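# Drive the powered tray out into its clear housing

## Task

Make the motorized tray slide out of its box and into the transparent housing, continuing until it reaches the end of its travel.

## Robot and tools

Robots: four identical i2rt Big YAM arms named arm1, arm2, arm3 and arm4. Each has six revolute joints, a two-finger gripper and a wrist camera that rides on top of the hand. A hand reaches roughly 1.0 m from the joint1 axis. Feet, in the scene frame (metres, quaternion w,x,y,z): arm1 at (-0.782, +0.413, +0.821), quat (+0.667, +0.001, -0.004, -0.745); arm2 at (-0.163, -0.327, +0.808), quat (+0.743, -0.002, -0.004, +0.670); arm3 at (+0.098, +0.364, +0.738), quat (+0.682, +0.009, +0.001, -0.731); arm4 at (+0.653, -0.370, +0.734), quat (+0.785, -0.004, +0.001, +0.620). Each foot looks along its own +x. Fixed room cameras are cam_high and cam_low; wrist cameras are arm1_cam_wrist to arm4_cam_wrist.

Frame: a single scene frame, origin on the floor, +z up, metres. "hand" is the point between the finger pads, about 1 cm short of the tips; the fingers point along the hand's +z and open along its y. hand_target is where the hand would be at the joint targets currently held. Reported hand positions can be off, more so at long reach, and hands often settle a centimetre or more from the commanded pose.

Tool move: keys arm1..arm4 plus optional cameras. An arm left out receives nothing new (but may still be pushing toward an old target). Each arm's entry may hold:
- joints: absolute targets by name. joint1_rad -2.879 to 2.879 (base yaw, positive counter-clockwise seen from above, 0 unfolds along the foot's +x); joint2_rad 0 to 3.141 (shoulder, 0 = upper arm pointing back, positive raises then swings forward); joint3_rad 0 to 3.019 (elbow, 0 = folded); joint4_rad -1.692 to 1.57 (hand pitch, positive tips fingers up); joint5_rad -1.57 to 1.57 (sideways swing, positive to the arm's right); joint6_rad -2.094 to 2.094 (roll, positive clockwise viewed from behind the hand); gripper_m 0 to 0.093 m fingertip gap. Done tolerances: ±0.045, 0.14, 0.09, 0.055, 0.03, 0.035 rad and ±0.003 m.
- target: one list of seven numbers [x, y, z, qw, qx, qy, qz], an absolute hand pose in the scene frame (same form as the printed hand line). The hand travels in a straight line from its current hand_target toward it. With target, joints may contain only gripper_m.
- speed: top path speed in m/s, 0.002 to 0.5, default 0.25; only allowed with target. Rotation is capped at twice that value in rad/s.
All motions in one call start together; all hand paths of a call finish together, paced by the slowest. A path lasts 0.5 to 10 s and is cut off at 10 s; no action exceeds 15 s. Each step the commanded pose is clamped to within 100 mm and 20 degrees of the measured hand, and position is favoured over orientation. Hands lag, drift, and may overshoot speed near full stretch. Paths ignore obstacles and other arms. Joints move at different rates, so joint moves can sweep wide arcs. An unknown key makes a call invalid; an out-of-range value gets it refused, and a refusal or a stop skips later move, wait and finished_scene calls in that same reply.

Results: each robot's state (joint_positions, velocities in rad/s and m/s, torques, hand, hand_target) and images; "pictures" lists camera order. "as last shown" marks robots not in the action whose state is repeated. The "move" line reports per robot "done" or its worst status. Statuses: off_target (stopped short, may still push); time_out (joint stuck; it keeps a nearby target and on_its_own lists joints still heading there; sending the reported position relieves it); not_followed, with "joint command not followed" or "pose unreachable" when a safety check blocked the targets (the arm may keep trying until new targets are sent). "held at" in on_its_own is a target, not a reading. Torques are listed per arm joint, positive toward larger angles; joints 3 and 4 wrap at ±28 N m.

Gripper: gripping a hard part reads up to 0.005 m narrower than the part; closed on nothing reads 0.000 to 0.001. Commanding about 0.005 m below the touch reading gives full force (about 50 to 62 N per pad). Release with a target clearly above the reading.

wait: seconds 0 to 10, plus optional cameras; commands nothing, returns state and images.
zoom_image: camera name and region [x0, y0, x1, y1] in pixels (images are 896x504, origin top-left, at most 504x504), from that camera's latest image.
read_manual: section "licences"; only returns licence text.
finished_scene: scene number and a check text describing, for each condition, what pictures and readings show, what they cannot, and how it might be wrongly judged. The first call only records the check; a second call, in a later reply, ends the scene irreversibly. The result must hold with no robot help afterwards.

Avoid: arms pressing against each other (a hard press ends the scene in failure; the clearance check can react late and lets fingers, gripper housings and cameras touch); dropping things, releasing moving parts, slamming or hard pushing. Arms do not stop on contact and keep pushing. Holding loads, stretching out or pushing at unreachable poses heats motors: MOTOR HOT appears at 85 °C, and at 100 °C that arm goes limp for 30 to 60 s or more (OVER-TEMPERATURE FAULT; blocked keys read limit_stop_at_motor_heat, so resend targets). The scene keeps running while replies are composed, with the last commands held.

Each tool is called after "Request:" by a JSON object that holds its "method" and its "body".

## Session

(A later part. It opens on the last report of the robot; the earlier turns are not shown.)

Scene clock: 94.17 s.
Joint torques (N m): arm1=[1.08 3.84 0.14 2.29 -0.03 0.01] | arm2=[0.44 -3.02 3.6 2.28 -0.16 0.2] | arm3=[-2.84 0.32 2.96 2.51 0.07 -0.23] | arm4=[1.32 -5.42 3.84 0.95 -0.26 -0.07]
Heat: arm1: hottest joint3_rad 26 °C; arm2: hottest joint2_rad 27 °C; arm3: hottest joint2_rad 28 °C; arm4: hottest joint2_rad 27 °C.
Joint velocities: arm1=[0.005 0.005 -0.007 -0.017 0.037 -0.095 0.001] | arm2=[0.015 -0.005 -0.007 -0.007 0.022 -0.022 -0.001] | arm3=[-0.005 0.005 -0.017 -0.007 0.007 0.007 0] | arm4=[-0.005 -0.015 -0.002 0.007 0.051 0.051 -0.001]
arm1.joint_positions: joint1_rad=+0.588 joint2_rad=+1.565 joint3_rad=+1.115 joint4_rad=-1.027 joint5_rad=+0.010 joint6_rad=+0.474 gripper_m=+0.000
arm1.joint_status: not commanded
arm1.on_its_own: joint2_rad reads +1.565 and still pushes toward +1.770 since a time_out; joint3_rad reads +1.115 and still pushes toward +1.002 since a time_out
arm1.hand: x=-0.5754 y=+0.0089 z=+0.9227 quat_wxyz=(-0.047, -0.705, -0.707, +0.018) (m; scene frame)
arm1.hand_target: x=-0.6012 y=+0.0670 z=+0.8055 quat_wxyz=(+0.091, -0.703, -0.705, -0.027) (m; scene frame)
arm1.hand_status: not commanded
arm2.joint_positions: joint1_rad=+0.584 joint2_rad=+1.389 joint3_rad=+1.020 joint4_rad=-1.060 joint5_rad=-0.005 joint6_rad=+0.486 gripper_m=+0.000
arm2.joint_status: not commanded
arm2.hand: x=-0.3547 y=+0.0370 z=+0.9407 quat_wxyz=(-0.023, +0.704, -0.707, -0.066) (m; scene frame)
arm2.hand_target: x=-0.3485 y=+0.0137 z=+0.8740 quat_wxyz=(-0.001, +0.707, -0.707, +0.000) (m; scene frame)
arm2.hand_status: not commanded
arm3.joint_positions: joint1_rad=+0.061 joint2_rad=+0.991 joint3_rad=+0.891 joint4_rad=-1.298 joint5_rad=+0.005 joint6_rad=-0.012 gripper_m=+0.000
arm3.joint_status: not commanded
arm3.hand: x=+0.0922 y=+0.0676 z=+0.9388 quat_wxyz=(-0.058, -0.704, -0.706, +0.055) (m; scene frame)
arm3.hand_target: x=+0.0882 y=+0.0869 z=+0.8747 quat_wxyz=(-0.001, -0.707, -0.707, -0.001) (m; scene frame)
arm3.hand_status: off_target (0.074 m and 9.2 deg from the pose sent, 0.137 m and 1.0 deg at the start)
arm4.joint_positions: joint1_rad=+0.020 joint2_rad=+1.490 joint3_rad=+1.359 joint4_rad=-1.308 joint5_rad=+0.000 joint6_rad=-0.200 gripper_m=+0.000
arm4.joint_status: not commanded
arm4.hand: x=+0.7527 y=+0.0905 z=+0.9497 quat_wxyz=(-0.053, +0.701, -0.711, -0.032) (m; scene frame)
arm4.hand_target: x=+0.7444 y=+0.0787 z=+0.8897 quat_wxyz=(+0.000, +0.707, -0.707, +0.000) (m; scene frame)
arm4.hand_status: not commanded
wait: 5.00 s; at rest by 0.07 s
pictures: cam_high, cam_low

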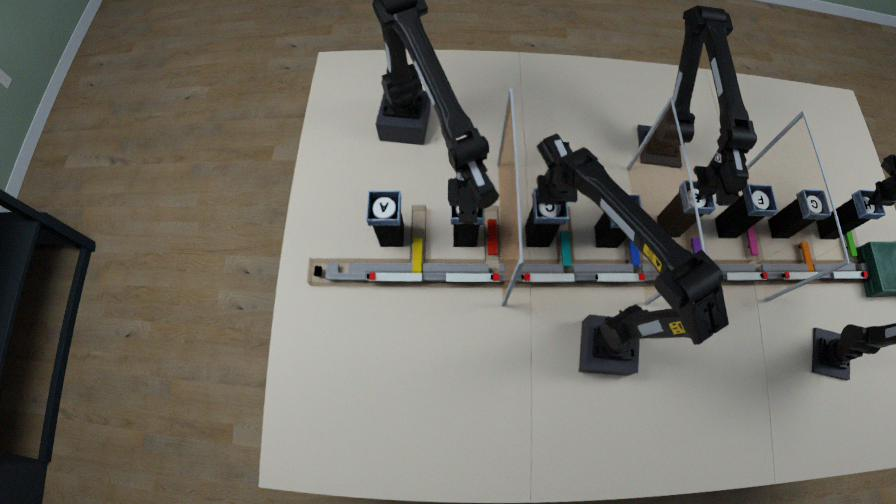

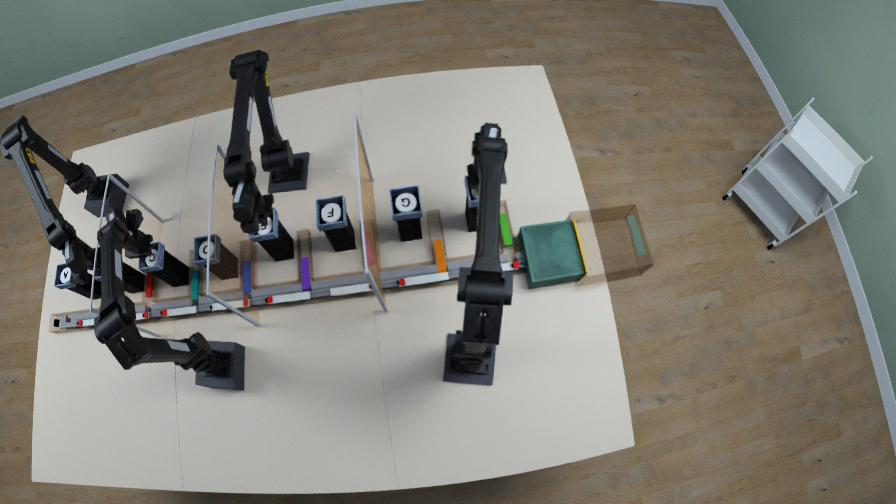

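Request:
{"method": "wait", "body": {"seconds": 10, "cameras": []}}

Request:
{"method": "wait", "body": {"seconds": 10, "cameras": ["cam_high", "cam_low"]}}

Request:
{"method": "zoom_image", "body": {"camera": "cam_low", "region": [240, 220, 400, 310]}}

Request:
{"method": "zoom_image", "body": {"camera": "cam_high", "region": [530, 190, 660, 290]}}

Request:
{"method": "zoom_image", "body": {"camera": "cam_high", "region": [400, 190, 530, 290]}}

Request:
{"method": "zoom_image", "body": {"camera": "cam_high", "region": [736, 190, 866, 290]}}

Scene clock: 104.87 s.
Joint torques (N m): arm1=[1.03 4.13 0.12 2.35 -0.03 0.01] | arm2=[0.32 -3.37 3.74 2.36 -0.13 0.19] | arm3=[-2.67 0.38 2.97 2.47 0.05 -0.23] | arm4=[1.26 -5.42 3.84 0.95 -0.25 -0.08]
Heat: arm1: hottest joint6_rad 26 °C; arm2: hottest joint2_rad 27 °C; arm3: hottest joint2_rad 28 °C; arm4: hottest joint2_rad 27 °C.
Joint velocities: arm1=[-0.024 -0.005 -0.007 -0.012 0.007 -0.037 0] | arm2=[-0.005 0.005 -0.017 -0.007 0.037 -0.007 -0.002] | arm3=[-0.015 -0.024 -0.017 0.002 -0.022 -0.051 0] | arm4=[-0.015 -0.005 -0.017 0.007 -0.125 0.007 0.001]
arm1.joint_positions: joint1_rad=+0.588 joint2_rad=+1.565 joint3_rad=+1.115 joint4_rad=-1.027 joint5_rad=+0.010 joint6_rad=+0.474 gripper_m=+0.000
arm1.joint_status: not commanded
arm1.on_its_own: joint2_rad reads +1.565 and still pushes toward +1.770 since a time_out; joint3_rad reads +1.115 and still pushes toward +1.002 since a time_out
arm1.hand: x=-0.5754 y=+0.0089 z=+0.9227 quat_wxyz=(-0.047, -0.705, -0.707, +0.018) (m; scene frame)
arm1.hand_target: x=-0.6012 y=+0.0670 z=+0.8055 quat_wxyz=(+0.091, -0.703, -0.705, -0.027) (m; scene frame)
arm1.hand_status: not commanded
arm2.joint_positions: joint1_rad=+0.584 joint2_rad=+1.389 joint3_rad=+1.020 joint4_rad=-1.060 joint5_rad=-0.005 joint6_rad=+0.486 gripper_m=+0.000
arm2.joint_status: not commanded
arm2.hand: x=-0.3547 y=+0.0370 z=+0.9407 quat_wxyz=(-0.023, +0.704, -0.707, -0.066) (m; scene frame)
arm2.hand_target: x=-0.3485 y=+0.0137 z=+0.8740 quat_wxyz=(-0.001, +0.707, -0.707, +0.000) (m; scene frame)
arm2.hand_status: not commanded
arm3.joint_positions: joint1_rad=+0.061 joint2_rad=+0.991 joint3_rad=+0.891 joint4_rad=-1.298 joint5_rad=+0.005 joint6_rad=-0.012 gripper_m=+0.000
arm3.joint_status: not commanded
arm3.hand: x=+0.0922 y=+0.0677 z=+0.9386 quat_wxyz=(-0.058, -0.704, -0.706, +0.055) (m; scene frame)
arm3.hand_target: x=+0.0882 y=+0.0871 z=+0.8746 quat_wxyz=(-0.001, -0.707, -0.707, -0.001) (m; scene frame)
arm3.hand_status: off_target (0.074 m and 9.1 deg from the pose sent, 0.137 m and 1.0 deg at the start)
arm4.joint_positions: joint1_rad=+0.020 joint2_rad=+1.490 joint3_rad=+1.359 joint4_rad=-1.308 joint5_rad=+0.000 joint6_rad=-0.200 gripper_m=+0.000
arm4.joint_status: not commanded
arm4.hand: x=+0.7527 y=+0.0905 z=+0.9497 quat_wxyz=(-0.053, +0.701, -0.711, -0.032) (m; scene frame)
arm4.hand_target: x=+0.7444 y=+0.0787 z=+0.8897 quat_wxyz=(+0.000, +0.707, -0.707, +0.000) (m; scene frame)
arm4.hand_status: not commanded
wait: 10.00 s; at rest from the start
pictures: none
No camera images: "cameras" was empty.

Scene clock: 114.87 s.
Joint torques (N m): arm1=[1.03 3.96 0.14 2.33 -0.03 0.01] | arm2=[0.21 -3.37 3.67 2.35 -0.14 0.17] | arm3=[-2.78 0.5 3 2.47 0.06 -0.23] | arm4=[1.26 -5.42 3.85 0.94 -0.26 -0.07]
Heat: arm1: hottest joint6_rad 26 °C; arm2: hottest joint2_rad 27 °C; arm3: hottest joint2_rad 28 °C; arm4: hottest joint2_rad 27 °C.
Joint velocities: arm1=[-0.015 0.015 -0.007 0.007 0.022 0.066 0] | arm2=[-0.005 0.005 0.012 0.027 -0.051 -0.11 0] | arm3=[0.005 -0.005 0.007 -0.007 0.022 0.037 0.001] | arm4=[0.005 -0.015 -0.002 -0.007 0.007 0.007 -0.001]
arm1.joint_positions: joint1_rad=+0.588 joint2_rad=+1.565 joint3_rad=+1.115 joint4_rad=-1.027 joint5_rad=+0.010 joint6_rad=+0.474 gripper_m=+0.000
arm1.joint_status: not commanded
arm1.on_its_own: joint2_rad reads +1.565 and still pushes toward +1.770 since a time_out; joint3_rad reads +1.115 and still pushes toward +1.002 since a time_out
arm1.hand: x=-0.5754 y=+0.0089 z=+0.9227 quat_wxyz=(-0.047, -0.705, -0.707, +0.018) (m; scene frame)
arm1.hand_target: x=-0.6012 y=+0.0670 z=+0.8055 quat_wxyz=(+0.091, -0.703, -0.705, -0.027) (m; scene frame)
arm1.hand_status: not commanded
arm2.joint_positions: joint1_rad=+0.584 joint2_rad=+1.389 joint3_rad=+1.020 joint4_rad=-1.060 joint5_rad=-0.005 joint6_rad=+0.486 gripper_m=+0.000
arm2.joint_status: not commanded
arm2.hand: x=-0.3547 y=+0.0370 z=+0.9407 quat_wxyz=(-0.023, +0.704, -0.707, -0.066) (m; scene frame)
arm2.hand_target: x=-0.3485 y=+0.0137 z=+0.8740 quat_wxyz=(-0.001, +0.707, -0.707, +0.000) (m; scene frame)
arm2.hand_status: not commanded
arm3.joint_positions: joint1_rad=+0.061 joint2_rad=+0.991 joint3_rad=+0.891 joint4_rad=-1.298 joint5_rad=+0.005 joint6_rad=-0.012 gripper_m=+0.000
arm3.joint_status: not commanded
arm3.hand: x=+0.0922 y=+0.0676 z=+0.9388 quat_wxyz=(-0.058, -0.704, -0.706, +0.055) (m; scene frame)
arm3.hand_target: x=+0.0882 y=+0.0869 z=+0.8747 quat_wxyz=(-0.001, -0.707, -0.707, -0.001) (m; scene frame)
arm3.hand_status: off_target (0.074 m and 9.2 deg from the pose sent, 0.137 m and 1.0 deg at the start)
arm4.joint_positions: joint1_rad=+0.020 joint2_rad=+1.490 joint3_rad=+1.359 joint4_rad=-1.308 joint5_rad=+0.000 joint6_rad=-0.200 gripper_m=+0.000
arm4.joint_status: not commanded
arm4.hand: x=+0.7527 y=+0.0905 z=+0.9497 quat_wxyz=(-0.053, +0.701, -0.711, -0.032) (m; scene frame)
arm4.hand_target: x=+0.7444 y=+0.0787 z=+0.8897 quat_wxyz=(+0.000, +0.707, -0.707, +0.000) (m; scene frame)
arm4.hand_status: not commanded
wait: 10.00 s; at rest by 0.27 s
pictures: cam_high, cam_low

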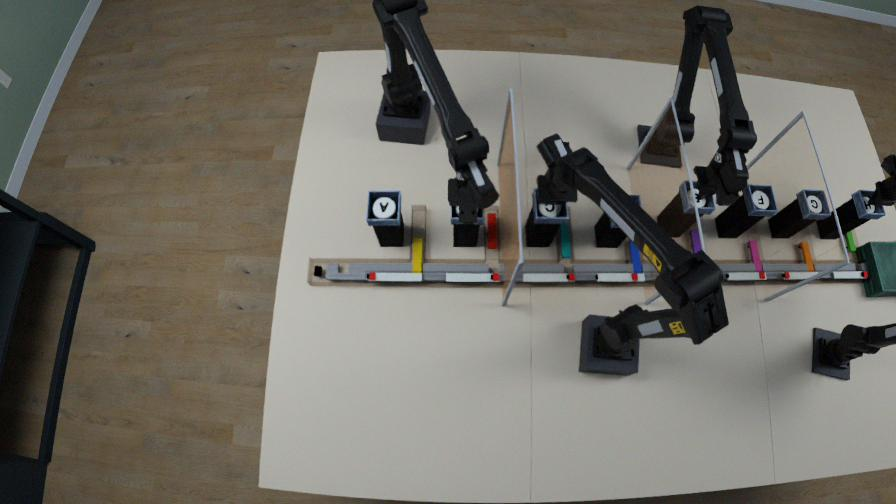

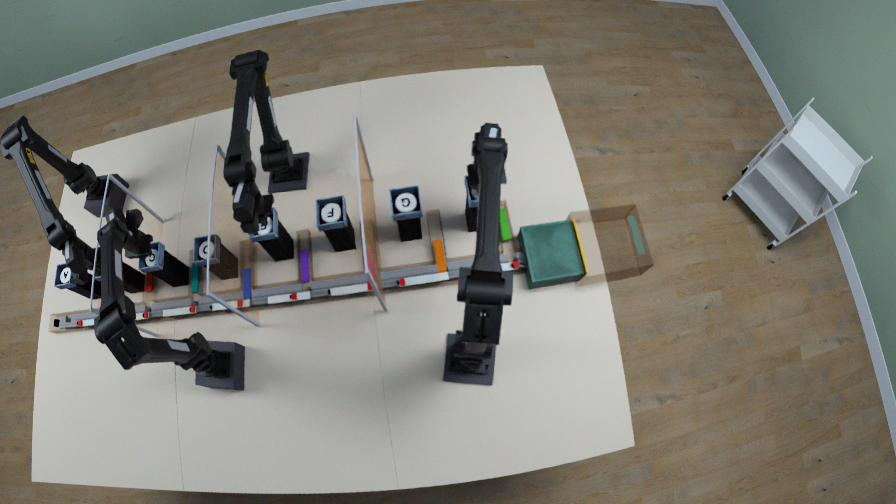

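Scaled by 3.150 from the camera's 896x504 image, which has a finer 1280x720 frame.

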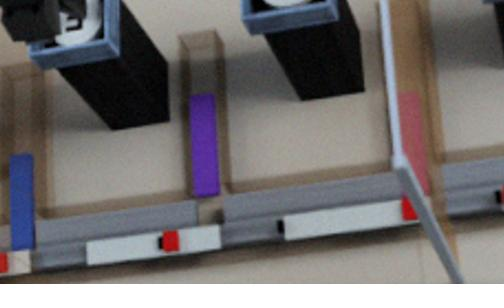

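Scaled by 3.877 from the camera's 896x504 image, which has a finer 1280x720 frame.

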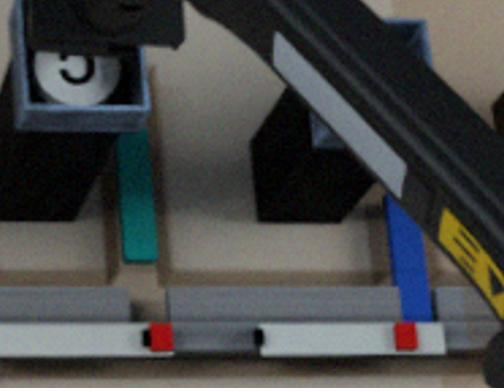

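Scaled by 3.877 from the camera's 896x504 image, which has a finer 1280x720 frame.

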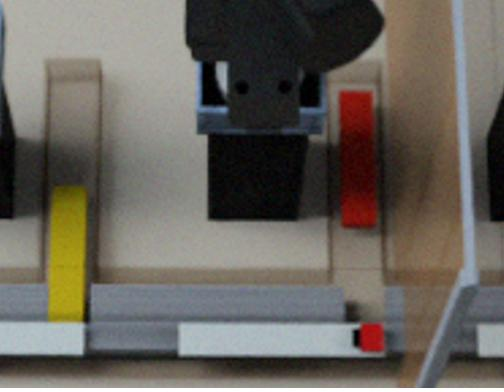

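Scaled by 3.877 from the camera's 896x504 image, which has a finer 1280x720 frame.

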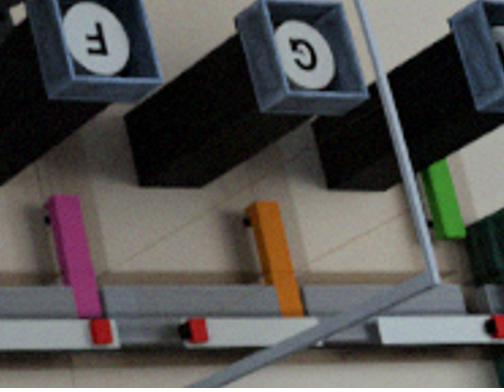

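Request:
{"method": "wait", "body": {"seconds": 10, "cameras": []}}

Request:
{"method": "wait", "body": {"seconds": 10, "cameras": ["cam_high", "cam_low"]}}

Request:
{"method": "zoom_image", "body": {"camera": "cam_low", "region": [240, 220, 400, 310]}}

Request:
{"method": "zoom_image", "body": {"camera": "cam_high", "region": [530, 190, 660, 290]}}

Request:
{"method": "zoom_image", "body": {"camera": "cam_high", "region": [400, 190, 530, 290]}}

Request:
{"method": "zoom_image", "body": {"camera": "cam_high", "region": [736, 190, 866, 290]}}

Scene clock: 125.67 s.
Joint torques (N m): arm1=[1.08 3.96 0.1 2.33 -0.03 0] | arm2=[0.44 -2.9 3.79 2.18 -0.14 0.19] | arm3=[-2.73 0.32 2.96 2.5 0.07 -0.23] | arm4=[1.26 -5.42 3.84 0.95 -0.26 -0.07]
Heat: arm1: hottest joint6_rad 26 °C; arm2: hottest joint2_rad 27 °C; arm3: hottest joint2_rad 27 °C; arm4: hottest joint2_rad 27 °C.
Joint velocities: arm1=[-0.005 -0.005 0.007 -0.022 0.051 -0.037 0.001] | arm2=[0.015 0.005 0.002 -0.017 0.051 -0.007 -0.002] | arm3=[0.005 -0.005 -0.017 0.012 0.022 0.022 0] | arm4=[0.015 0.005 0.002 -0.002 -0.007 0.007 -0.001]
arm1.joint_positions: joint1_rad=+0.588 joint2_rad=+1.565 joint3_rad=+1.115 joint4_rad=-1.027 joint5_rad=+0.010 joint6_rad=+0.474 gripper_m=+0.000
arm1.joint_status: not commanded
arm1.on_its_own: joint2_rad reads +1.565 and still pushes toward +1.770 since a time_out; joint3_rad reads +1.115 and still pushes toward +1.002 since a time_out
arm1.hand: x=-0.5754 y=+0.0089 z=+0.9227 quat_wxyz=(-0.047, -0.705, -0.707, +0.018) (m; scene frame)
arm1.hand_target: x=-0.6012 y=+0.0670 z=+0.8055 quat_wxyz=(+0.091, -0.703, -0.705, -0.027) (m; scene frame)
arm1.hand_status: not commanded
arm2.joint_positions: joint1_rad=+0.584 joint2_rad=+1.389 joint3_rad=+1.020 joint4_rad=-1.060 joint5_rad=-0.005 joint6_rad=+0.486 gripper_m=+0.000
arm2.joint_status: not commanded
arm2.hand: x=-0.3547 y=+0.0370 z=+0.9407 quat_wxyz=(-0.023, +0.704, -0.707, -0.066) (m; scene frame)
arm2.hand_target: x=-0.3485 y=+0.0137 z=+0.8740 quat_wxyz=(-0.001, +0.707, -0.707, +0.000) (m; scene frame)
arm2.hand_status: not commanded
arm3.joint_positions: joint1_rad=+0.061 joint2_rad=+0.991 joint3_rad=+0.891 joint4_rad=-1.298 joint5_rad=+0.005 joint6_rad=-0.012 gripper_m=+0.000
arm3.joint_status: not commanded
arm3.hand: x=+0.0922 y=+0.0676 z=+0.9388 quat_wxyz=(-0.058, -0.704, -0.706, +0.055) (m; scene frame)
arm3.hand_target: x=+0.0882 y=+0.0869 z=+0.8747 quat_wxyz=(-0.001, -0.707, -0.707, -0.001) (m; scene frame)
arm3.hand_status: off_target (0.074 m and 9.2 deg from the pose sent, 0.137 m and 1.0 deg at the start)
arm4.joint_positions: joint1_rad=+0.020 joint2_rad=+1.490 joint3_rad=+1.359 joint4_rad=-1.308 joint5_rad=+0.000 joint6_rad=-0.200 gripper_m=+0.000
arm4.joint_status: not commanded
arm4.hand: x=+0.7527 y=+0.0905 z=+0.9497 quat_wxyz=(-0.053, +0.701, -0.711, -0.032) (m; scene frame)
arm4.hand_target: x=+0.7444 y=+0.0787 z=+0.8897 quat_wxyz=(+0.000, +0.707, -0.707, +0.000) (m; scene frame)
arm4.hand_status: not commanded
wait: 10.00 s; at rest from the start
pictures: none
No camera images: "cameras" was empty.

Scene clock: 135.67 s.
Joint torques (N m): arm1=[0.97 3.78 0.1 2.3 -0.04 0.01] | arm2=[0.97 -3.43 3.73 2.36 -0.12 0.2] | arm3=[-2.84 0.5 3.02 2.48 0.07 -0.23] | arm4=[1.32 -5.42 3.85 0.95 -0.26 -0.08]
Heat: arm1: hottest joint6_rad 26 °C; arm2: hottest joint2_rad 27 °C; arm3: hottest joint2_rad 27 °C; arm4: hottest joint2_rad 27 °C.
Joint velocities: arm1=[0.015 -0.015 -0.002 -0.002 -0.007 0.037 0] | arm2=[-0.005 0.005 -0.002 -0.002 -0.007 -0.007 0] | arm3=[-0.015 0.005 -0.027 0.007 -0.037 -0.066 -0.001] | arm4=[-0.005 -0.024 0.002 -0.007 0.022 0.022 0]
arm1.joint_positions: joint1_rad=+0.588 joint2_rad=+1.565 joint3_rad=+1.115 joint4_rad=-1.027 joint5_rad=+0.010 joint6_rad=+0.474 gripper_m=+0.000
arm1.joint_status: not commanded
arm1.on_its_own: joint2_rad reads +1.565 and still pushes toward +1.770 since a time_out; joint3_rad reads +1.115 and still pushes toward +1.002 since a time_out
arm1.hand: x=-0.5754 y=+0.0089 z=+0.9227 quat_wxyz=(-0.047, -0.705, -0.707, +0.018) (m; scene frame)
arm1.hand_target: x=-0.6012 y=+0.0670 z=+0.8055 quat_wxyz=(+0.091, -0.703, -0.705, -0.027) (m; scene frame)
arm1.hand_status: not commanded
arm2.joint_positions: joint1_rad=+0.584 joint2_rad=+1.389 joint3_rad=+1.020 joint4_rad=-1.060 joint5_rad=-0.005 joint6_rad=+0.486 gripper_m=+0.000
arm2.joint_status: not commanded
arm2.hand: x=-0.3547 y=+0.0370 z=+0.9407 quat_wxyz=(-0.023, +0.704, -0.707, -0.066) (m; scene frame)
arm2.hand_target: x=-0.3485 y=+0.0137 z=+0.8740 quat_wxyz=(-0.001, +0.707, -0.707, +0.000) (m; scene frame)
arm2.hand_status: not commanded
arm3.joint_positions: joint1_rad=+0.061 joint2_rad=+0.991 joint3_rad=+0.891 joint4_rad=-1.298 joint5_rad=+0.005 joint6_rad=-0.012 gripper_m=+0.000
arm3.joint_status: not commanded
arm3.hand: x=+0.0922 y=+0.0676 z=+0.9388 quat_wxyz=(-0.058, -0.704, -0.706, +0.055) (m; scene frame)
arm3.hand_target: x=+0.0882 y=+0.0869 z=+0.8747 quat_wxyz=(-0.001, -0.707, -0.707, -0.001) (m; scene frame)
arm3.hand_status: off_target (0.074 m and 9.2 deg from the pose sent, 0.137 m and 1.0 deg at the start)
arm4.joint_positions: joint1_rad=+0.020 joint2_rad=+1.490 joint3_rad=+1.359 joint4_rad=-1.308 joint5_rad=+0.000 joint6_rad=-0.200 gripper_m=+0.000
arm4.joint_status: not commanded
arm4.hand: x=+0.7527 y=+0.0905 z=+0.9497 quat_wxyz=(-0.053, +0.701, -0.711, -0.032) (m; scene frame)
arm4.hand_target: x=+0.7444 y=+0.0787 z=+0.8897 quat_wxyz=(+0.000, +0.707, -0.707, +0.000) (m; scene frame)
arm4.hand_status: not commanded
wait: 10.00 s; at rest by 0.27 s
pictures: cam_high, cam_low

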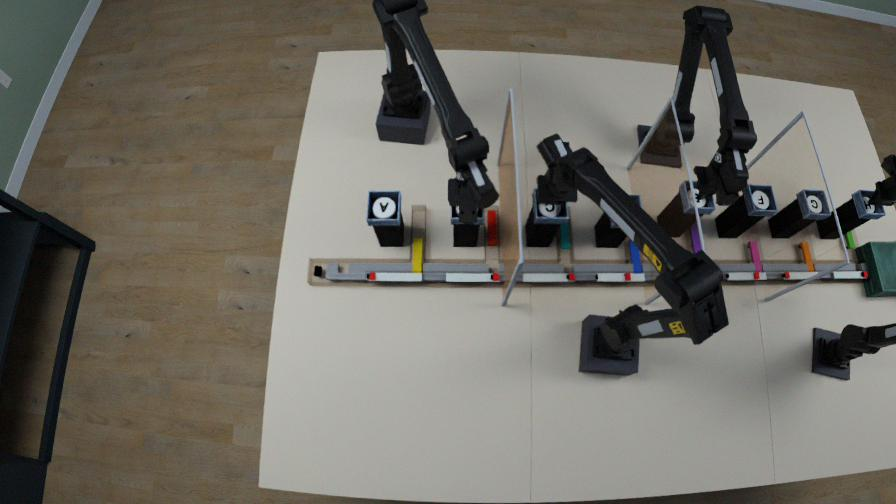

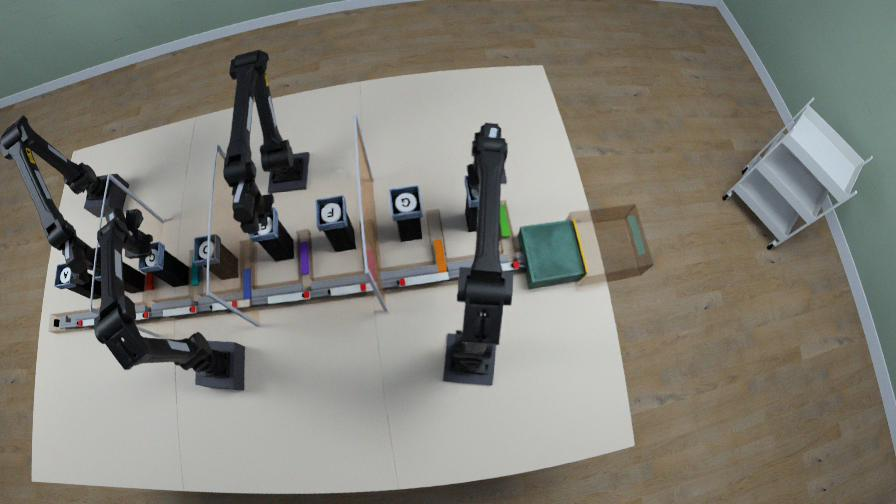

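Scaled by 3.150 from the camera's 896x504 image, which has a finer 1280x720 frame.

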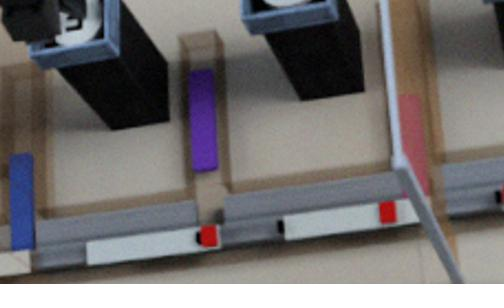

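Scaled by 3.877 from the camera's 896x504 image, which has a finer 1280x720 frame.

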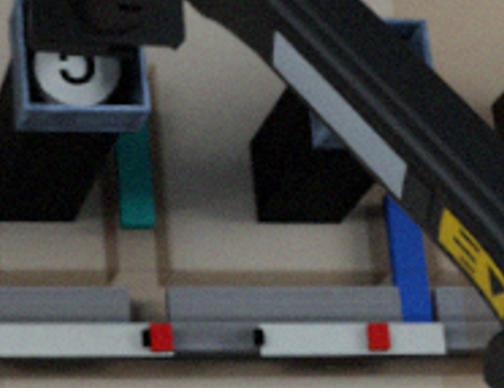

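Scaled by 3.877 from the camera's 896x504 image, which has a finer 1280x720 frame.

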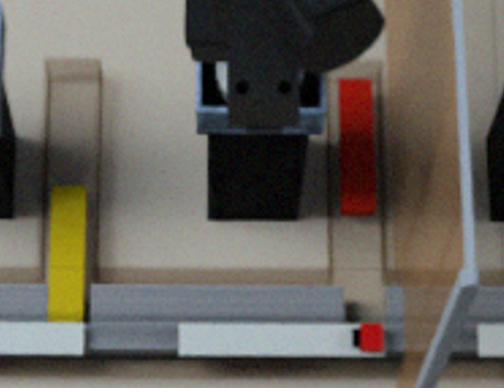

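Scaled by 3.877 from the camera's 896x504 image, which has a finer 1280x720 frame.

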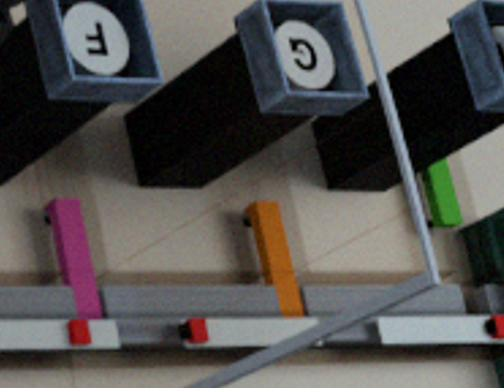

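Request:
{"method": "wait", "body": {"seconds": 10, "cameras": []}}

Request:
{"method": "wait", "body": {"seconds": 6, "cameras": ["cam_high", "cam_low"]}}

Request:
{"method": "zoom_image", "body": {"camera": "cam_low", "region": [240, 220, 400, 310]}}

Request:
{"method": "zoom_image", "body": {"camera": "cam_high", "region": [530, 190, 660, 290]}}

Request:
{"method": "zoom_image", "body": {"camera": "cam_high", "region": [736, 190, 866, 290]}}

Scene clock: 146.57 s.
Joint torques (N m): arm1=[1.03 3.84 0.1 2.32 -0.02 0.01] | arm2=[0.5 -2.96 3.73 2.33 -0.1 0.23] | arm3=[-2.78 0.38 3.02 2.47 0.06 -0.23] | arm4=[1.32 -5.48 3.84 0.95 -0.25 -0.08]
Heat: arm1: hottest joint6_rad 26 °C; arm2: hottest joint2_rad 27 °C; arm3: hottest joint2_rad 27 °C; arm4: hottest joint2_rad 27 °C.
Joint velocities: arm1=[0.005 -0.015 -0.002 -0.007 0.037 0.007 0] | arm2=[-0.024 -0.005 -0.007 -0.002 -0.007 -0.007 0] | arm3=[0.015 -0.005 -0.002 -0.002 0.022 -0.051 0.002] | arm4=[-0.005 0.005 -0.012 -0.002 -0.066 -0.051 0]
arm1.joint_positions: joint1_rad=+0.588 joint2_rad=+1.565 joint3_rad=+1.115 joint4_rad=-1.027 joint5_rad=+0.010 joint6_rad=+0.474 gripper_m=+0.000
arm1.joint_status: not commanded
arm1.on_its_own: joint2_rad reads +1.565 and still pushes toward +1.770 since a time_out; joint3_rad reads +1.115 and still pushes toward +1.002 since a time_out
arm1.hand: x=-0.5754 y=+0.0089 z=+0.9227 quat_wxyz=(-0.047, -0.705, -0.707, +0.018) (m; scene frame)
arm1.hand_target: x=-0.6012 y=+0.0670 z=+0.8055 quat_wxyz=(+0.091, -0.703, -0.705, -0.027) (m; scene frame)
arm1.hand_status: not commanded
arm2.joint_positions: joint1_rad=+0.584 joint2_rad=+1.389 joint3_rad=+1.020 joint4_rad=-1.060 joint5_rad=-0.005 joint6_rad=+0.486 gripper_m=+0.000
arm2.joint_status: not commanded
arm2.hand: x=-0.3547 y=+0.0370 z=+0.9407 quat_wxyz=(-0.023, +0.704, -0.707, -0.066) (m; scene frame)
arm2.hand_target: x=-0.3485 y=+0.0137 z=+0.8740 quat_wxyz=(-0.001, +0.707, -0.707, +0.000) (m; scene frame)
arm2.hand_status: not commanded
arm3.joint_positions: joint1_rad=+0.061 joint2_rad=+0.991 joint3_rad=+0.891 joint4_rad=-1.298 joint5_rad=+0.005 joint6_rad=-0.012 gripper_m=+0.000
arm3.joint_status: not commanded
arm3.hand: x=+0.0922 y=+0.0677 z=+0.9386 quat_wxyz=(-0.058, -0.704, -0.706, +0.055) (m; scene frame)
arm3.hand_target: x=+0.0882 y=+0.0871 z=+0.8746 quat_wxyz=(-0.001, -0.707, -0.707, -0.001) (m; scene frame)
arm3.hand_status: off_target (0.074 m and 9.1 deg from the pose sent, 0.137 m and 1.0 deg at the start)
arm4.joint_positions: joint1_rad=+0.020 joint2_rad=+1.490 joint3_rad=+1.359 joint4_rad=-1.308 joint5_rad=+0.000 joint6_rad=-0.200 gripper_m=+0.000
arm4.joint_status: not commanded
arm4.hand: x=+0.7527 y=+0.0905 z=+0.9497 quat_wxyz=(-0.053, +0.701, -0.711, -0.032) (m; scene frame)
arm4.hand_target: x=+0.7444 y=+0.0787 z=+0.8897 quat_wxyz=(+0.000, +0.707, -0.707, +0.000) (m; scene frame)
arm4.hand_status: not commanded
wait: 10.00 s; at rest from the start
pictures: none
No camera images: "cameras" was empty.

Scene clock: 152.57 s.
Joint torques (N m): arm1=[1.03 3.9 0.14 2.35 -0.03 0.01] | arm2=[0.44 -3.25 3.73 2.4 -0.12 0.19] | arm3=[-2.67 0.38 2.97 2.51 0.06 -0.22] | arm4=[1.26 -5.48 3.84 0.95 -0.25 -0.08]
Heat: arm1: hottest joint6_rad 26 °C; arm2: hottest joint2_rad 27 °C; arm3: hottest joint2_rad 27 °C; arm4: hottest joint2_rad 27 °C.
Joint velocities: arm1=[0.005 0.005 0.007 -0.017 -0.007 -0.007 0] | arm2=[-0.005 -0.015 0.017 0.017 -0.007 -0.007 0] | arm3=[0.005 -0.015 -0.017 -0.002 -0.007 -0.007 -0.001] | arm4=[-0.015 -0.015 -0.007 -0.012 0.037 -0.037 0]
arm1.joint_positions: joint1_rad=+0.588 joint2_rad=+1.565 joint3_rad=+1.115 joint4_rad=-1.027 joint5_rad=+0.010 joint6_rad=+0.474 gripper_m=+0.000
arm1.joint_status: not commanded
arm1.on_its_own: joint2_rad reads +1.565 and still pushes toward +1.770 since a time_out; joint3_rad reads +1.115 and still pushes toward +1.002 since a time_out
arm1.hand: x=-0.5754 y=+0.0089 z=+0.9227 quat_wxyz=(-0.047, -0.705, -0.707, +0.018) (m; scene frame)
arm1.hand_target: x=-0.6012 y=+0.0670 z=+0.8055 quat_wxyz=(+0.091, -0.703, -0.705, -0.027) (m; scene frame)
arm1.hand_status: not commanded
arm2.joint_positions: joint1_rad=+0.584 joint2_rad=+1.389 joint3_rad=+1.020 joint4_rad=-1.060 joint5_rad=-0.005 joint6_rad=+0.486 gripper_m=+0.000
arm2.joint_status: not commanded
arm2.hand: x=-0.3547 y=+0.0370 z=+0.9407 quat_wxyz=(-0.023, +0.704, -0.707, -0.066) (m; scene frame)
arm2.hand_target: x=-0.3485 y=+0.0137 z=+0.8740 quat_wxyz=(-0.001, +0.707, -0.707, +0.000) (m; scene frame)
arm2.hand_status: not commanded
arm3.joint_positions: joint1_rad=+0.061 joint2_rad=+0.991 joint3_rad=+0.891 joint4_rad=-1.298 joint5_rad=+0.005 joint6_rad=-0.012 gripper_m=+0.000
arm3.joint_status: not commanded
arm3.hand: x=+0.0922 y=+0.0676 z=+0.9388 quat_wxyz=(-0.058, -0.704, -0.706, +0.055) (m; scene frame)
arm3.hand_target: x=+0.0882 y=+0.0869 z=+0.8747 quat_wxyz=(-0.001, -0.707, -0.707, -0.001) (m; scene frame)
arm3.hand_status: off_target (0.074 m and 9.2 deg from the pose sent, 0.137 m and 1.0 deg at the start)
arm4.joint_positions: joint1_rad=+0.020 joint2_rad=+1.490 joint3_rad=+1.359 joint4_rad=-1.308 joint5_rad=+0.000 joint6_rad=-0.200 gripper_m=+0.000
arm4.joint_status: not commanded
arm4.hand: x=+0.7527 y=+0.0905 z=+0.9497 quat_wxyz=(-0.053, +0.701, -0.711, -0.032) (m; scene frame)
arm4.hand_target: x=+0.7444 y=+0.0787 z=+0.8897 quat_wxyz=(+0.000, +0.707, -0.707, +0.000) (m; scene frame)
arm4.hand_status: not commanded
wait: 6.00 s; at rest by 0.27 s
pictures: cam_high, cam_low

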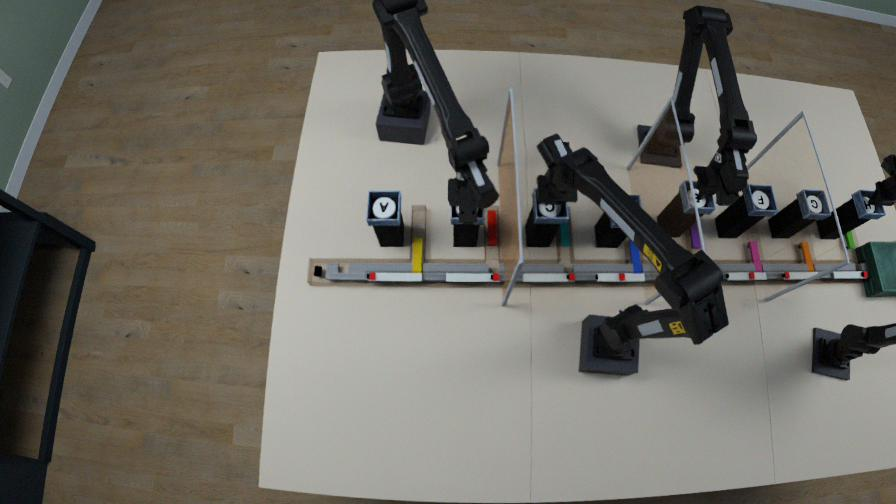

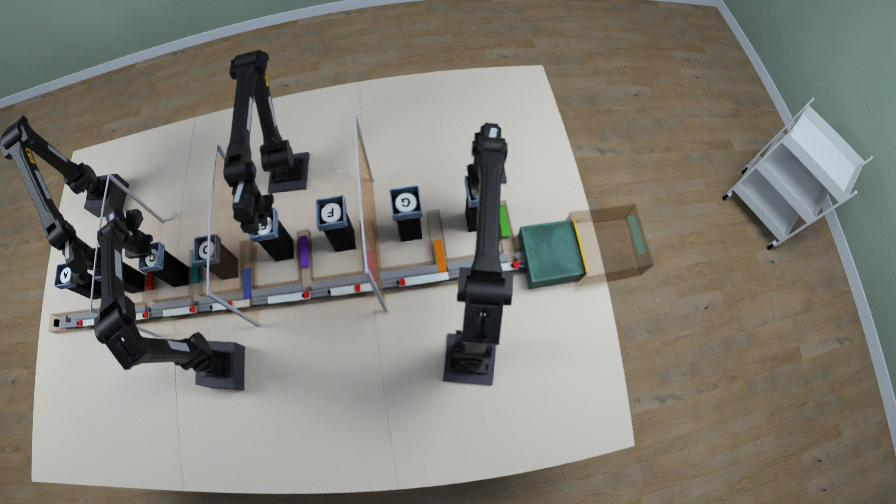

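Scaled by 3.150 from the camera's 896x504 image, which has a finer 1280x720 frame.

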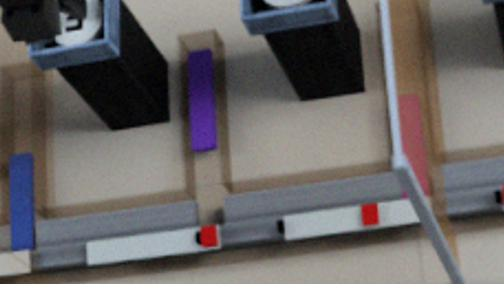

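Scaled by 3.877 from the camera's 896x504 image, which has a finer 1280x720 frame.

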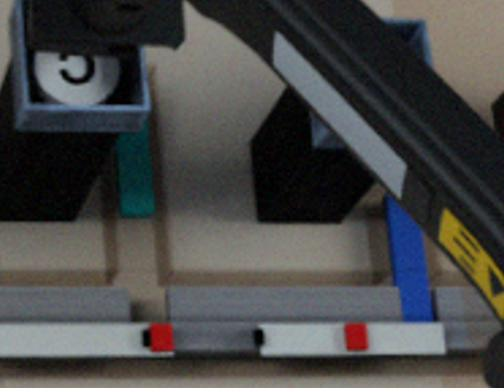

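Scaled by 3.877 from the camera's 896x504 image, which has a finer 1280x720 frame.

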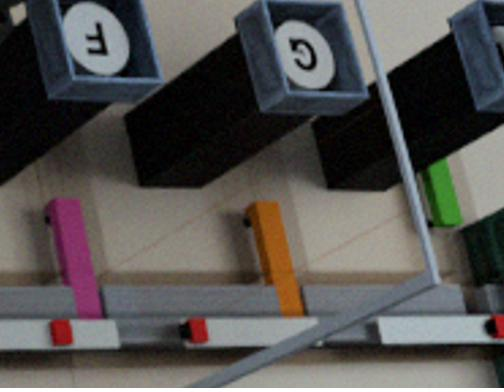

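Request:
{"method": "move", "body": {"cameras": ["cam_high", "cam_low"]}}

Request:
{"method": "zoom_image", "body": {"camera": "cam_high", "region": [400, 190, 530, 290]}}

Request:
{"method": "zoom_image", "body": {"camera": "cam_high", "region": [530, 190, 660, 290]}}

Request:
{"method": "zoom_image", "body": {"camera": "cam_high", "region": [736, 190, 866, 290]}}

Request:
{"method": "zoom_image", "body": {"camera": "cam_low", "region": [240, 220, 400, 310]}}

Scene clock: 153.57 s.
Joint torques (N m): arm1=[1.08 3.78 0.06 2.36 -0.02 0] | arm2=[0.38 -3.02 3.66 2.28 -0.11 0.16] | arm3=[-2.84 0.32 2.99 2.47 0.06 -0.23] | arm4=[1.32 -5.42 3.85 0.95 -0.25 -0.08]
Heat: arm1: hottest joint6_rad 26 °C; arm2: hottest joint2_rad 27 °C; arm3: hottest joint2_rad 27 °C; arm4: hottest joint2_rad 27 °C.
Joint velocities: arm1=[0.024 0.005 -0.017 0.002 -0.037 0.022 0.001] | arm2=[0.005 -0.024 0.007 -0.027 0.007 0.007 -0.001] | arm3=[0.005 -0.015 0.002 -0.002 -0.007 0.022 -0.001] | arm4=[-0.005 0.005 0.002 0.002 -0.007 0.022 0]
arm1.joint_positions: joint1_rad=+0.588 joint2_rad=+1.565 joint3_rad=+1.115 joint4_rad=-1.027 joint5_rad=+0.010 joint6_rad=+0.474 gripper_m=+0.000
arm1.joint_status: not commanded
arm1.on_its_own: joint2_rad reads +1.565 and still pushes toward +1.770 since a time_out; joint3_rad reads +1.115 and still pushes toward +1.002 since a time_out
arm1.hand: x=-0.5754 y=+0.0089 z=+0.9227 quat_wxyz=(-0.047, -0.705, -0.707, +0.018) (m; scene frame)
arm1.hand_target: x=-0.6012 y=+0.0670 z=+0.8055 quat_wxyz=(+0.091, -0.703, -0.705, -0.027) (m; scene frame)
arm1.hand_status: not commanded
arm2.joint_positions: joint1_rad=+0.584 joint2_rad=+1.389 joint3_rad=+1.020 joint4_rad=-1.060 joint5_rad=-0.005 joint6_rad=+0.486 gripper_m=+0.000
arm2.joint_status: not commanded
arm2.hand: x=-0.3547 y=+0.0370 z=+0.9407 quat_wxyz=(-0.023, +0.704, -0.707, -0.066) (m; scene frame)
arm2.hand_target: x=-0.3485 y=+0.0137 z=+0.8740 quat_wxyz=(-0.001, +0.707, -0.707, +0.000) (m; scene frame)
arm2.hand_status: not commanded
arm3.joint_positions: joint1_rad=+0.061 joint2_rad=+0.991 joint3_rad=+0.891 joint4_rad=-1.298 joint5_rad=+0.005 joint6_rad=-0.012 gripper_m=+0.000
arm3.joint_status: not commanded
arm3.hand: x=+0.0922 y=+0.0676 z=+0.9388 quat_wxyz=(-0.058, -0.704, -0.706, +0.055) (m; scene frame)
arm3.hand_target: x=+0.0882 y=+0.0869 z=+0.8747 quat_wxyz=(-0.001, -0.707, -0.707, -0.001) (m; scene frame)
arm3.hand_status: off_target (0.074 m and 9.2 deg from the pose sent, 0.137 m and 1.0 deg at the start)
arm4.joint_positions: joint1_rad=+0.020 joint2_rad=+1.490 joint3_rad=+1.359 joint4_rad=-1.308 joint5_rad=+0.000 joint6_rad=-0.200 gripper_m=+0.000
arm4.joint_status: not commanded
arm4.hand: x=+0.7527 y=+0.0905 z=+0.9497 quat_wxyz=(-0.053, +0.701, -0.711, -0.032) (m; scene frame)
arm4.hand_target: x=+0.7444 y=+0.0787 z=+0.8897 quat_wxyz=(+0.000, +0.707, -0.707, +0.000) (m; scene frame)
arm4.hand_status: not commanded
pictures: cam_high, cam_low

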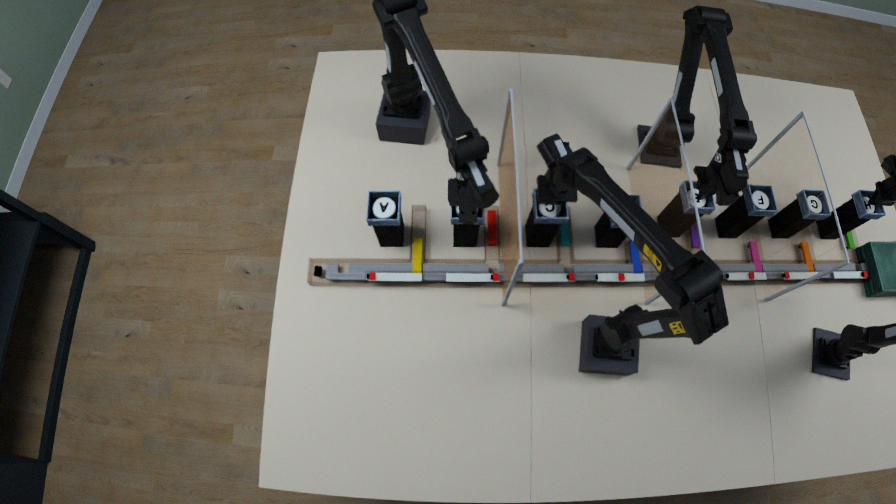

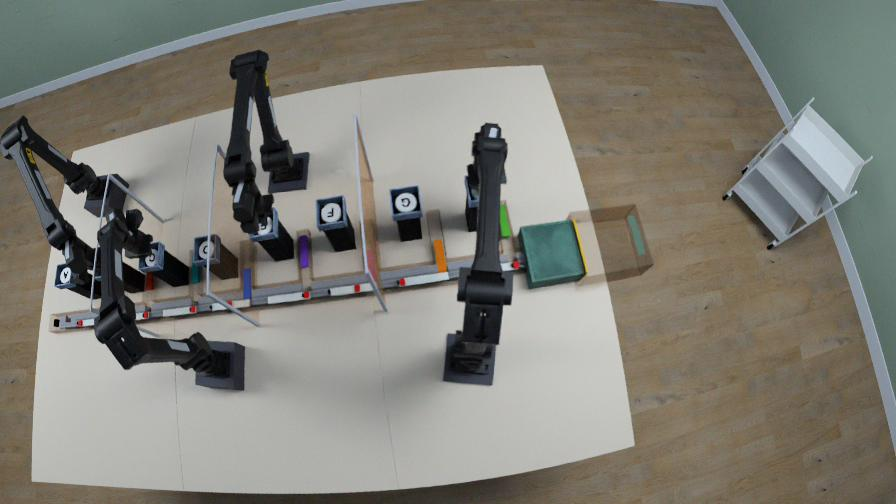

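Scaled by 3.877 from the camera's 896x504 image, which has a finer 1280x720 frame.

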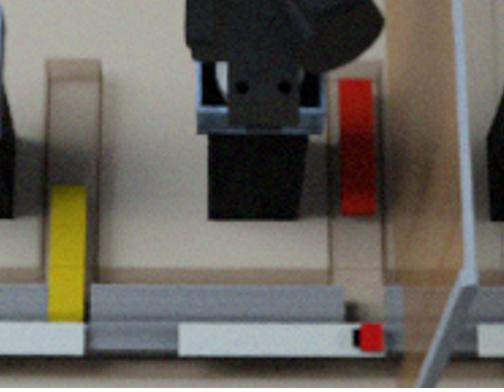

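Scaled by 3.877 from the camera's 896x504 image, which has a finer 1280x720 frame.

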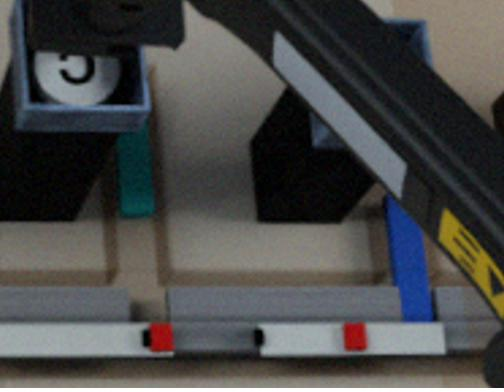

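Scaled by 3.877 from the camera's 896x504 image, which has a finer 1280x720 frame.

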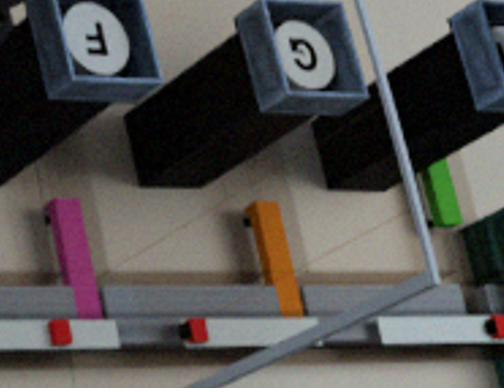

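Scaled by 3.150 from the camera's 896x504 image, which has a finer 1280x720 frame.

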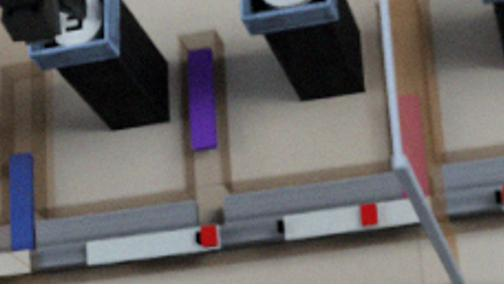

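Request:
{"method": "move", "body": {"arm1": {"target": [-0.574, 0.01, 1.0, 0, 0.7071, 0.7071, 0], "speed": 0.4}, "arm4": {"target": [0.745, 0.084, 1.0, 0, 0.7071, -0.7071, 0], "speed": 0.4}, "cameras": []}}

Request:
{"method": "move", "body": {"arm1": {"target": [-0.794, 0.014, 1.0, 0, 0.7071, 0.7071, 0], "speed": 0.4}, "arm4": {"target": [0.524, 0.082, 1.0, 0, 0.7071, -0.7071, 0], "speed": 0.4}, "cameras": []}}

Request:
{"method": "move", "body": {"arm1": {"target": [-0.794, 0.014, 0.86, 0, 0.7071, 0.7071, 0], "speed": 0.3}, "arm4": {"target": [0.524, 0.08, 0.87, 0, 0.7071, -0.7071, 0], "speed": 0.3}, "cameras": ["cam_high"]}}

Request:
{"method": "zoom_image", "body": {"camera": "cam_high", "region": [400, 190, 530, 290]}}

Request:
{"method": "zoom_image", "body": {"camera": "cam_high", "region": [736, 190, 866, 290]}}

Scene clock: 155.80 s.
Joint torques (N m): arm1=[0.56 -11.81 11.6 0.38 -0.04 0] | arm2=[0.62 -3.55 3.67 2.29 -0.14 0.18] | arm3=[-2.73 0.32 2.96 2.5 0.05 -0.22] | arm4=[1.08 -11.11 16.1 -0.51 -0.17 -0.11]
Heat: arm1: hottest joint6_rad 26 °C; arm2: hottest joint2_rad 27 °C; arm3: hottest joint2_rad 27 °C; arm4: hottest joint2_rad 27 °C.
move: arm1 off_target; arm4 off_target
Joint velocities: arm1=[-0.015 -0.015 0.002 -0.012 0.022 -0.007 0] | arm2=[0.005 -0.015 0.002 0.002 0.037 -0.022 0] | arm3=[0.005 0.005 -0.007 -0.022 0.037 -0.051 -0.001] | arm4=[-0.015 -0.005 -0.002 0.017 0.007 -0.037 -0.001]
arm1.joint_positions: joint1_rad=+0.588 joint2_rad=+1.566 joint3_rad=+1.273 joint4_rad=-1.337 joint5_rad=+0.007 joint6_rad=+0.475 gripper_m=+0.000
arm1.joint_status: not commanded
arm1.hand: x=-0.5825 y=+0.0230 z=+0.9778 quat_wxyz=(+0.026, -0.706, -0.708, -0.007) (m; scene frame)
arm1.hand_target: x=-0.5739 y=+0.0098 z=+1.0003 quat_wxyz=(+0.000, -0.708, -0.707, -0.001) (m; scene frame)
arm1.hand_status: off_target (0.027 m and 3.0 deg from the pose sent, 0.077 m and 5.8 deg at the start; pose on its path clipped on 5 of 43 steps)
arm2: as last shown
arm3.joint_positions: joint1_rad=+0.061 joint2_rad=+0.991 joint3_rad=+0.891 joint4_rad=-1.298 joint5_rad=+0.005 joint6_rad=-0.012 gripper_m=+0.000
arm3.joint_status: not commanded
arm3.hand: x=+0.0922 y=+0.0676 z=+0.9388 quat_wxyz=(-0.058, -0.704, -0.706, +0.055) (m; scene frame)
arm3.hand_target: x=+0.0882 y=+0.0869 z=+0.8747 quat_wxyz=(-0.001, -0.707, -0.707, -0.001) (m; scene frame)
arm3.hand_status: not commanded
arm4.joint_positions: joint1_rad=+0.022 joint2_rad=+1.521 joint3_rad=+1.475 joint4_rad=-1.562 joint5_rad=-0.002 joint6_rad=-0.200 gripper_m=+0.000
arm4.joint_status: not commanded
arm4.hand: x=+0.7454 y=+0.0649 z=+0.9793 quat_wxyz=(+0.018, +0.702, -0.711, +0.013) (m; scene frame)
arm4.hand_target: x=+0.7448 y=+0.0827 z=+0.9994 quat_wxyz=(+0.000, +0.708, -0.707, +0.000) (m; scene frame)
arm4.hand_status: off_target (0.028 m and 2.7 deg from the pose sent, 0.051 m and 7.1 deg at the start)
pictures: none
No camera images: "cameras" was empty.

Scene clock: 157.53 s.
Joint torques (N m): arm1=[0.38 -9.76 8.35 1.21 -0.09 -0.15] | arm2=[0.21 -3.37 3.66 2.33 -0.12 0.22] | arm3=[-2.67 0.38 2.97 2.5 0.06 -0.23] | arm4=[0.26 -11.28 16.24 -0.35 0.05 0.09]
Heat: arm1: hottest joint3_rad 26 °C; arm2: hottest joint2_rad 27 °C; arm3: hottest joint2_rad 27 °C; arm4: hottest joint2_rad 27 °C.
move: arm1 done; arm4 off_target
Joint velocities: arm1=[-0.015 -0.005 0.002 -0.007 -0.037 0.007 0.001] | arm2=[-0.005 0.005 0.007 0.012 0.007 0.022 -0.001] | arm3=[-0.005 -0.005 0.007 -0.002 0.066 0.022 0] | arm4=[-0.005 -0.015 0.012 -0.007 0.007 0.11 0]
arm1.joint_positions: joint1_rad=+0.090 joint2_rad=+1.415 joint3_rad=+1.162 joint4_rad=-1.335 joint5_rad=-0.002 joint6_rad=-0.013 gripper_m=+0.000
arm1.joint_status: not commanded
arm1.hand: x=-0.7911 y=+0.0179 z=+0.9962 quat_wxyz=(+0.002, -0.710, -0.705, -0.008) (m; scene frame)
arm1.hand_target: x=-0.7912 y=+0.0153 z=+0.9999 quat_wxyz=(-0.006, -0.707, -0.707, -0.003) (m; scene frame)
arm1.hand_status: done (0.006 m and 1.0 deg from the pose sent, 0.213 m and 3.0 deg at the start)
arm2, arm3: as last shown
arm4.joint_positions: joint1_rad=+0.519 joint2_rad=+1.532 joint3_rad=+1.491 joint4_rad=-1.562 joint5_rad=-0.007 joint6_rad=+0.269 gripper_m=+0.000
arm4.joint_status: not commanded
arm4.hand: x=+0.5253 y=+0.0619 z=+0.9798 quat_wxyz=(+0.013, +0.713, -0.701, +0.017) (m; scene frame)
arm4.hand_target: x=+0.5220 y=+0.0804 z=+1.0000 quat_wxyz=(+0.000, +0.707, -0.707, -0.005) (m; scene frame)
arm4.hand_status: off_target (0.029 m and 2.6 deg from the pose sent, 0.223 m and 2.7 deg at the start)
pictures: none
No camera images: "cameras" was empty.

Scene clock: 158.83 s.
Joint torques (N m): arm1=[0.03 -2.49 3.96 3.03 0.21 -0.17] | arm2=[-0.15 -3.37 3.62 2.43 -0.11 0.18] | arm3=[-2.78 0.38 2.99 2.5 0.06 -0.23] | arm4=[0.21 -5.36 4.56 1.77 0.1 0.06]
Heat: arm1: hottest joint3_rad 26 °C; arm2: hottest joint2_rad 27 °C; arm3: hottest joint2_rad 27 °C; arm4: hottest joint2_rad 27 °C.
move: arm1 off_target; arm4 off_target
Joint velocities: arm1=[0.005 -0.005 -0.002 0.002 -0.007 -0.037 0.001] | arm2=[-0.005 -0.005 0.002 -0.002 -0.007 -0.051 -0.001] | arm3=[-0.015 -0.015 -0.022 0.012 0.081 -0.066 0] | arm4=[0.005 -0.005 -0.007 -0.002 0.007 -0.022 0]
arm1.joint_positions: joint1_rad=+0.090 joint2_rad=+1.453 joint3_rad=+0.985 joint4_rad=-1.001 joint5_rad=+0.003 joint6_rad=-0.016 gripper_m=+0.000
arm1.joint_status: not commanded
arm1.hand: x=-0.7916 y=+0.0031 z=+0.9201 quat_wxyz=(-0.038, -0.708, -0.705, +0.036) (m; scene frame)
arm1.hand_target: x=-0.7936 y=+0.0225 z=+0.8667 quat_wxyz=(+0.000, -0.707, -0.707, +0.000) (m; scene frame)
arm1.hand_status: off_target (0.061 m and 6.0 deg from the pose sent, 0.136 m and 1.0 deg at the start)
arm2, arm3: as last shown
arm4.joint_positions: joint1_rad=+0.519 joint2_rad=+1.510 joint3_rad=+1.334 joint4_rad=-1.293 joint5_rad=-0.005 joint6_rad=+0.269 gripper_m=+0.000
arm4.joint_status: not commanded
arm4.hand: x=+0.5205 y=+0.0798 z=+0.9307 quat_wxyz=(-0.021, +0.712, -0.701, -0.041) (m; scene frame)
arm4.hand_target: x=+0.5253 y=+0.0745 z=+0.8740 quat_wxyz=(+0.000, +0.707, -0.707, +0.000) (m; scene frame)
arm4.hand_status: off_target (0.061 m and 5.4 deg from the pose sent, 0.111 m and 2.6 deg at the start)
pictures: cam_high

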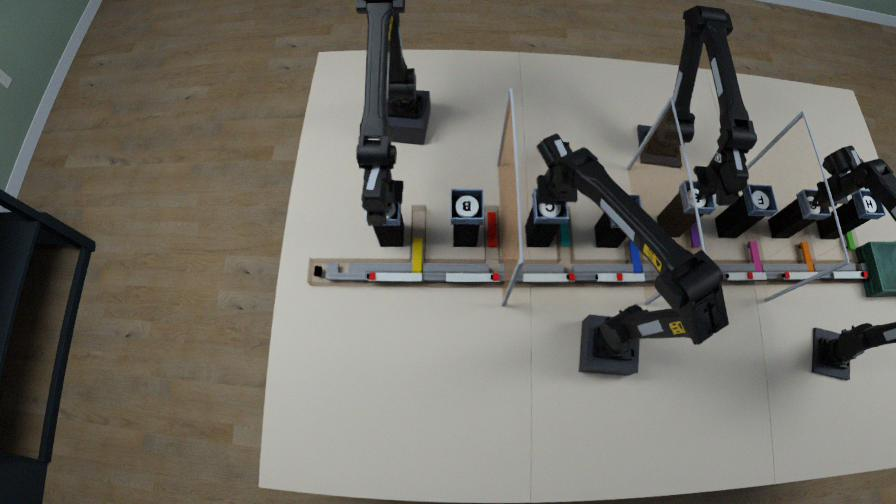

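Scaled by 3.877 from the camera's 896x504 image, which has a finer 1280x720 frame.

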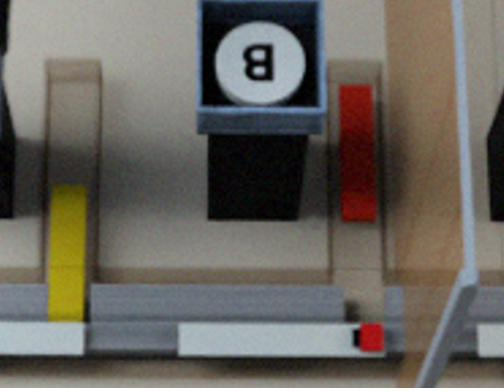

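Scaled by 3.877 from the camera's 896x504 image, which has a finer 1280x720 frame.

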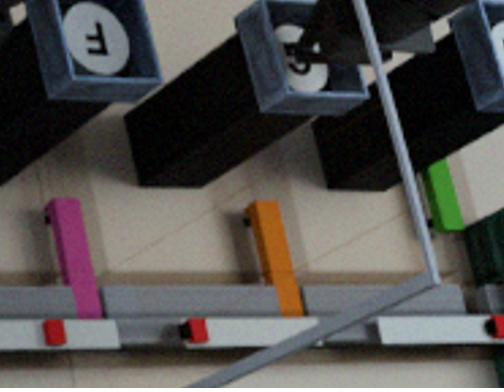

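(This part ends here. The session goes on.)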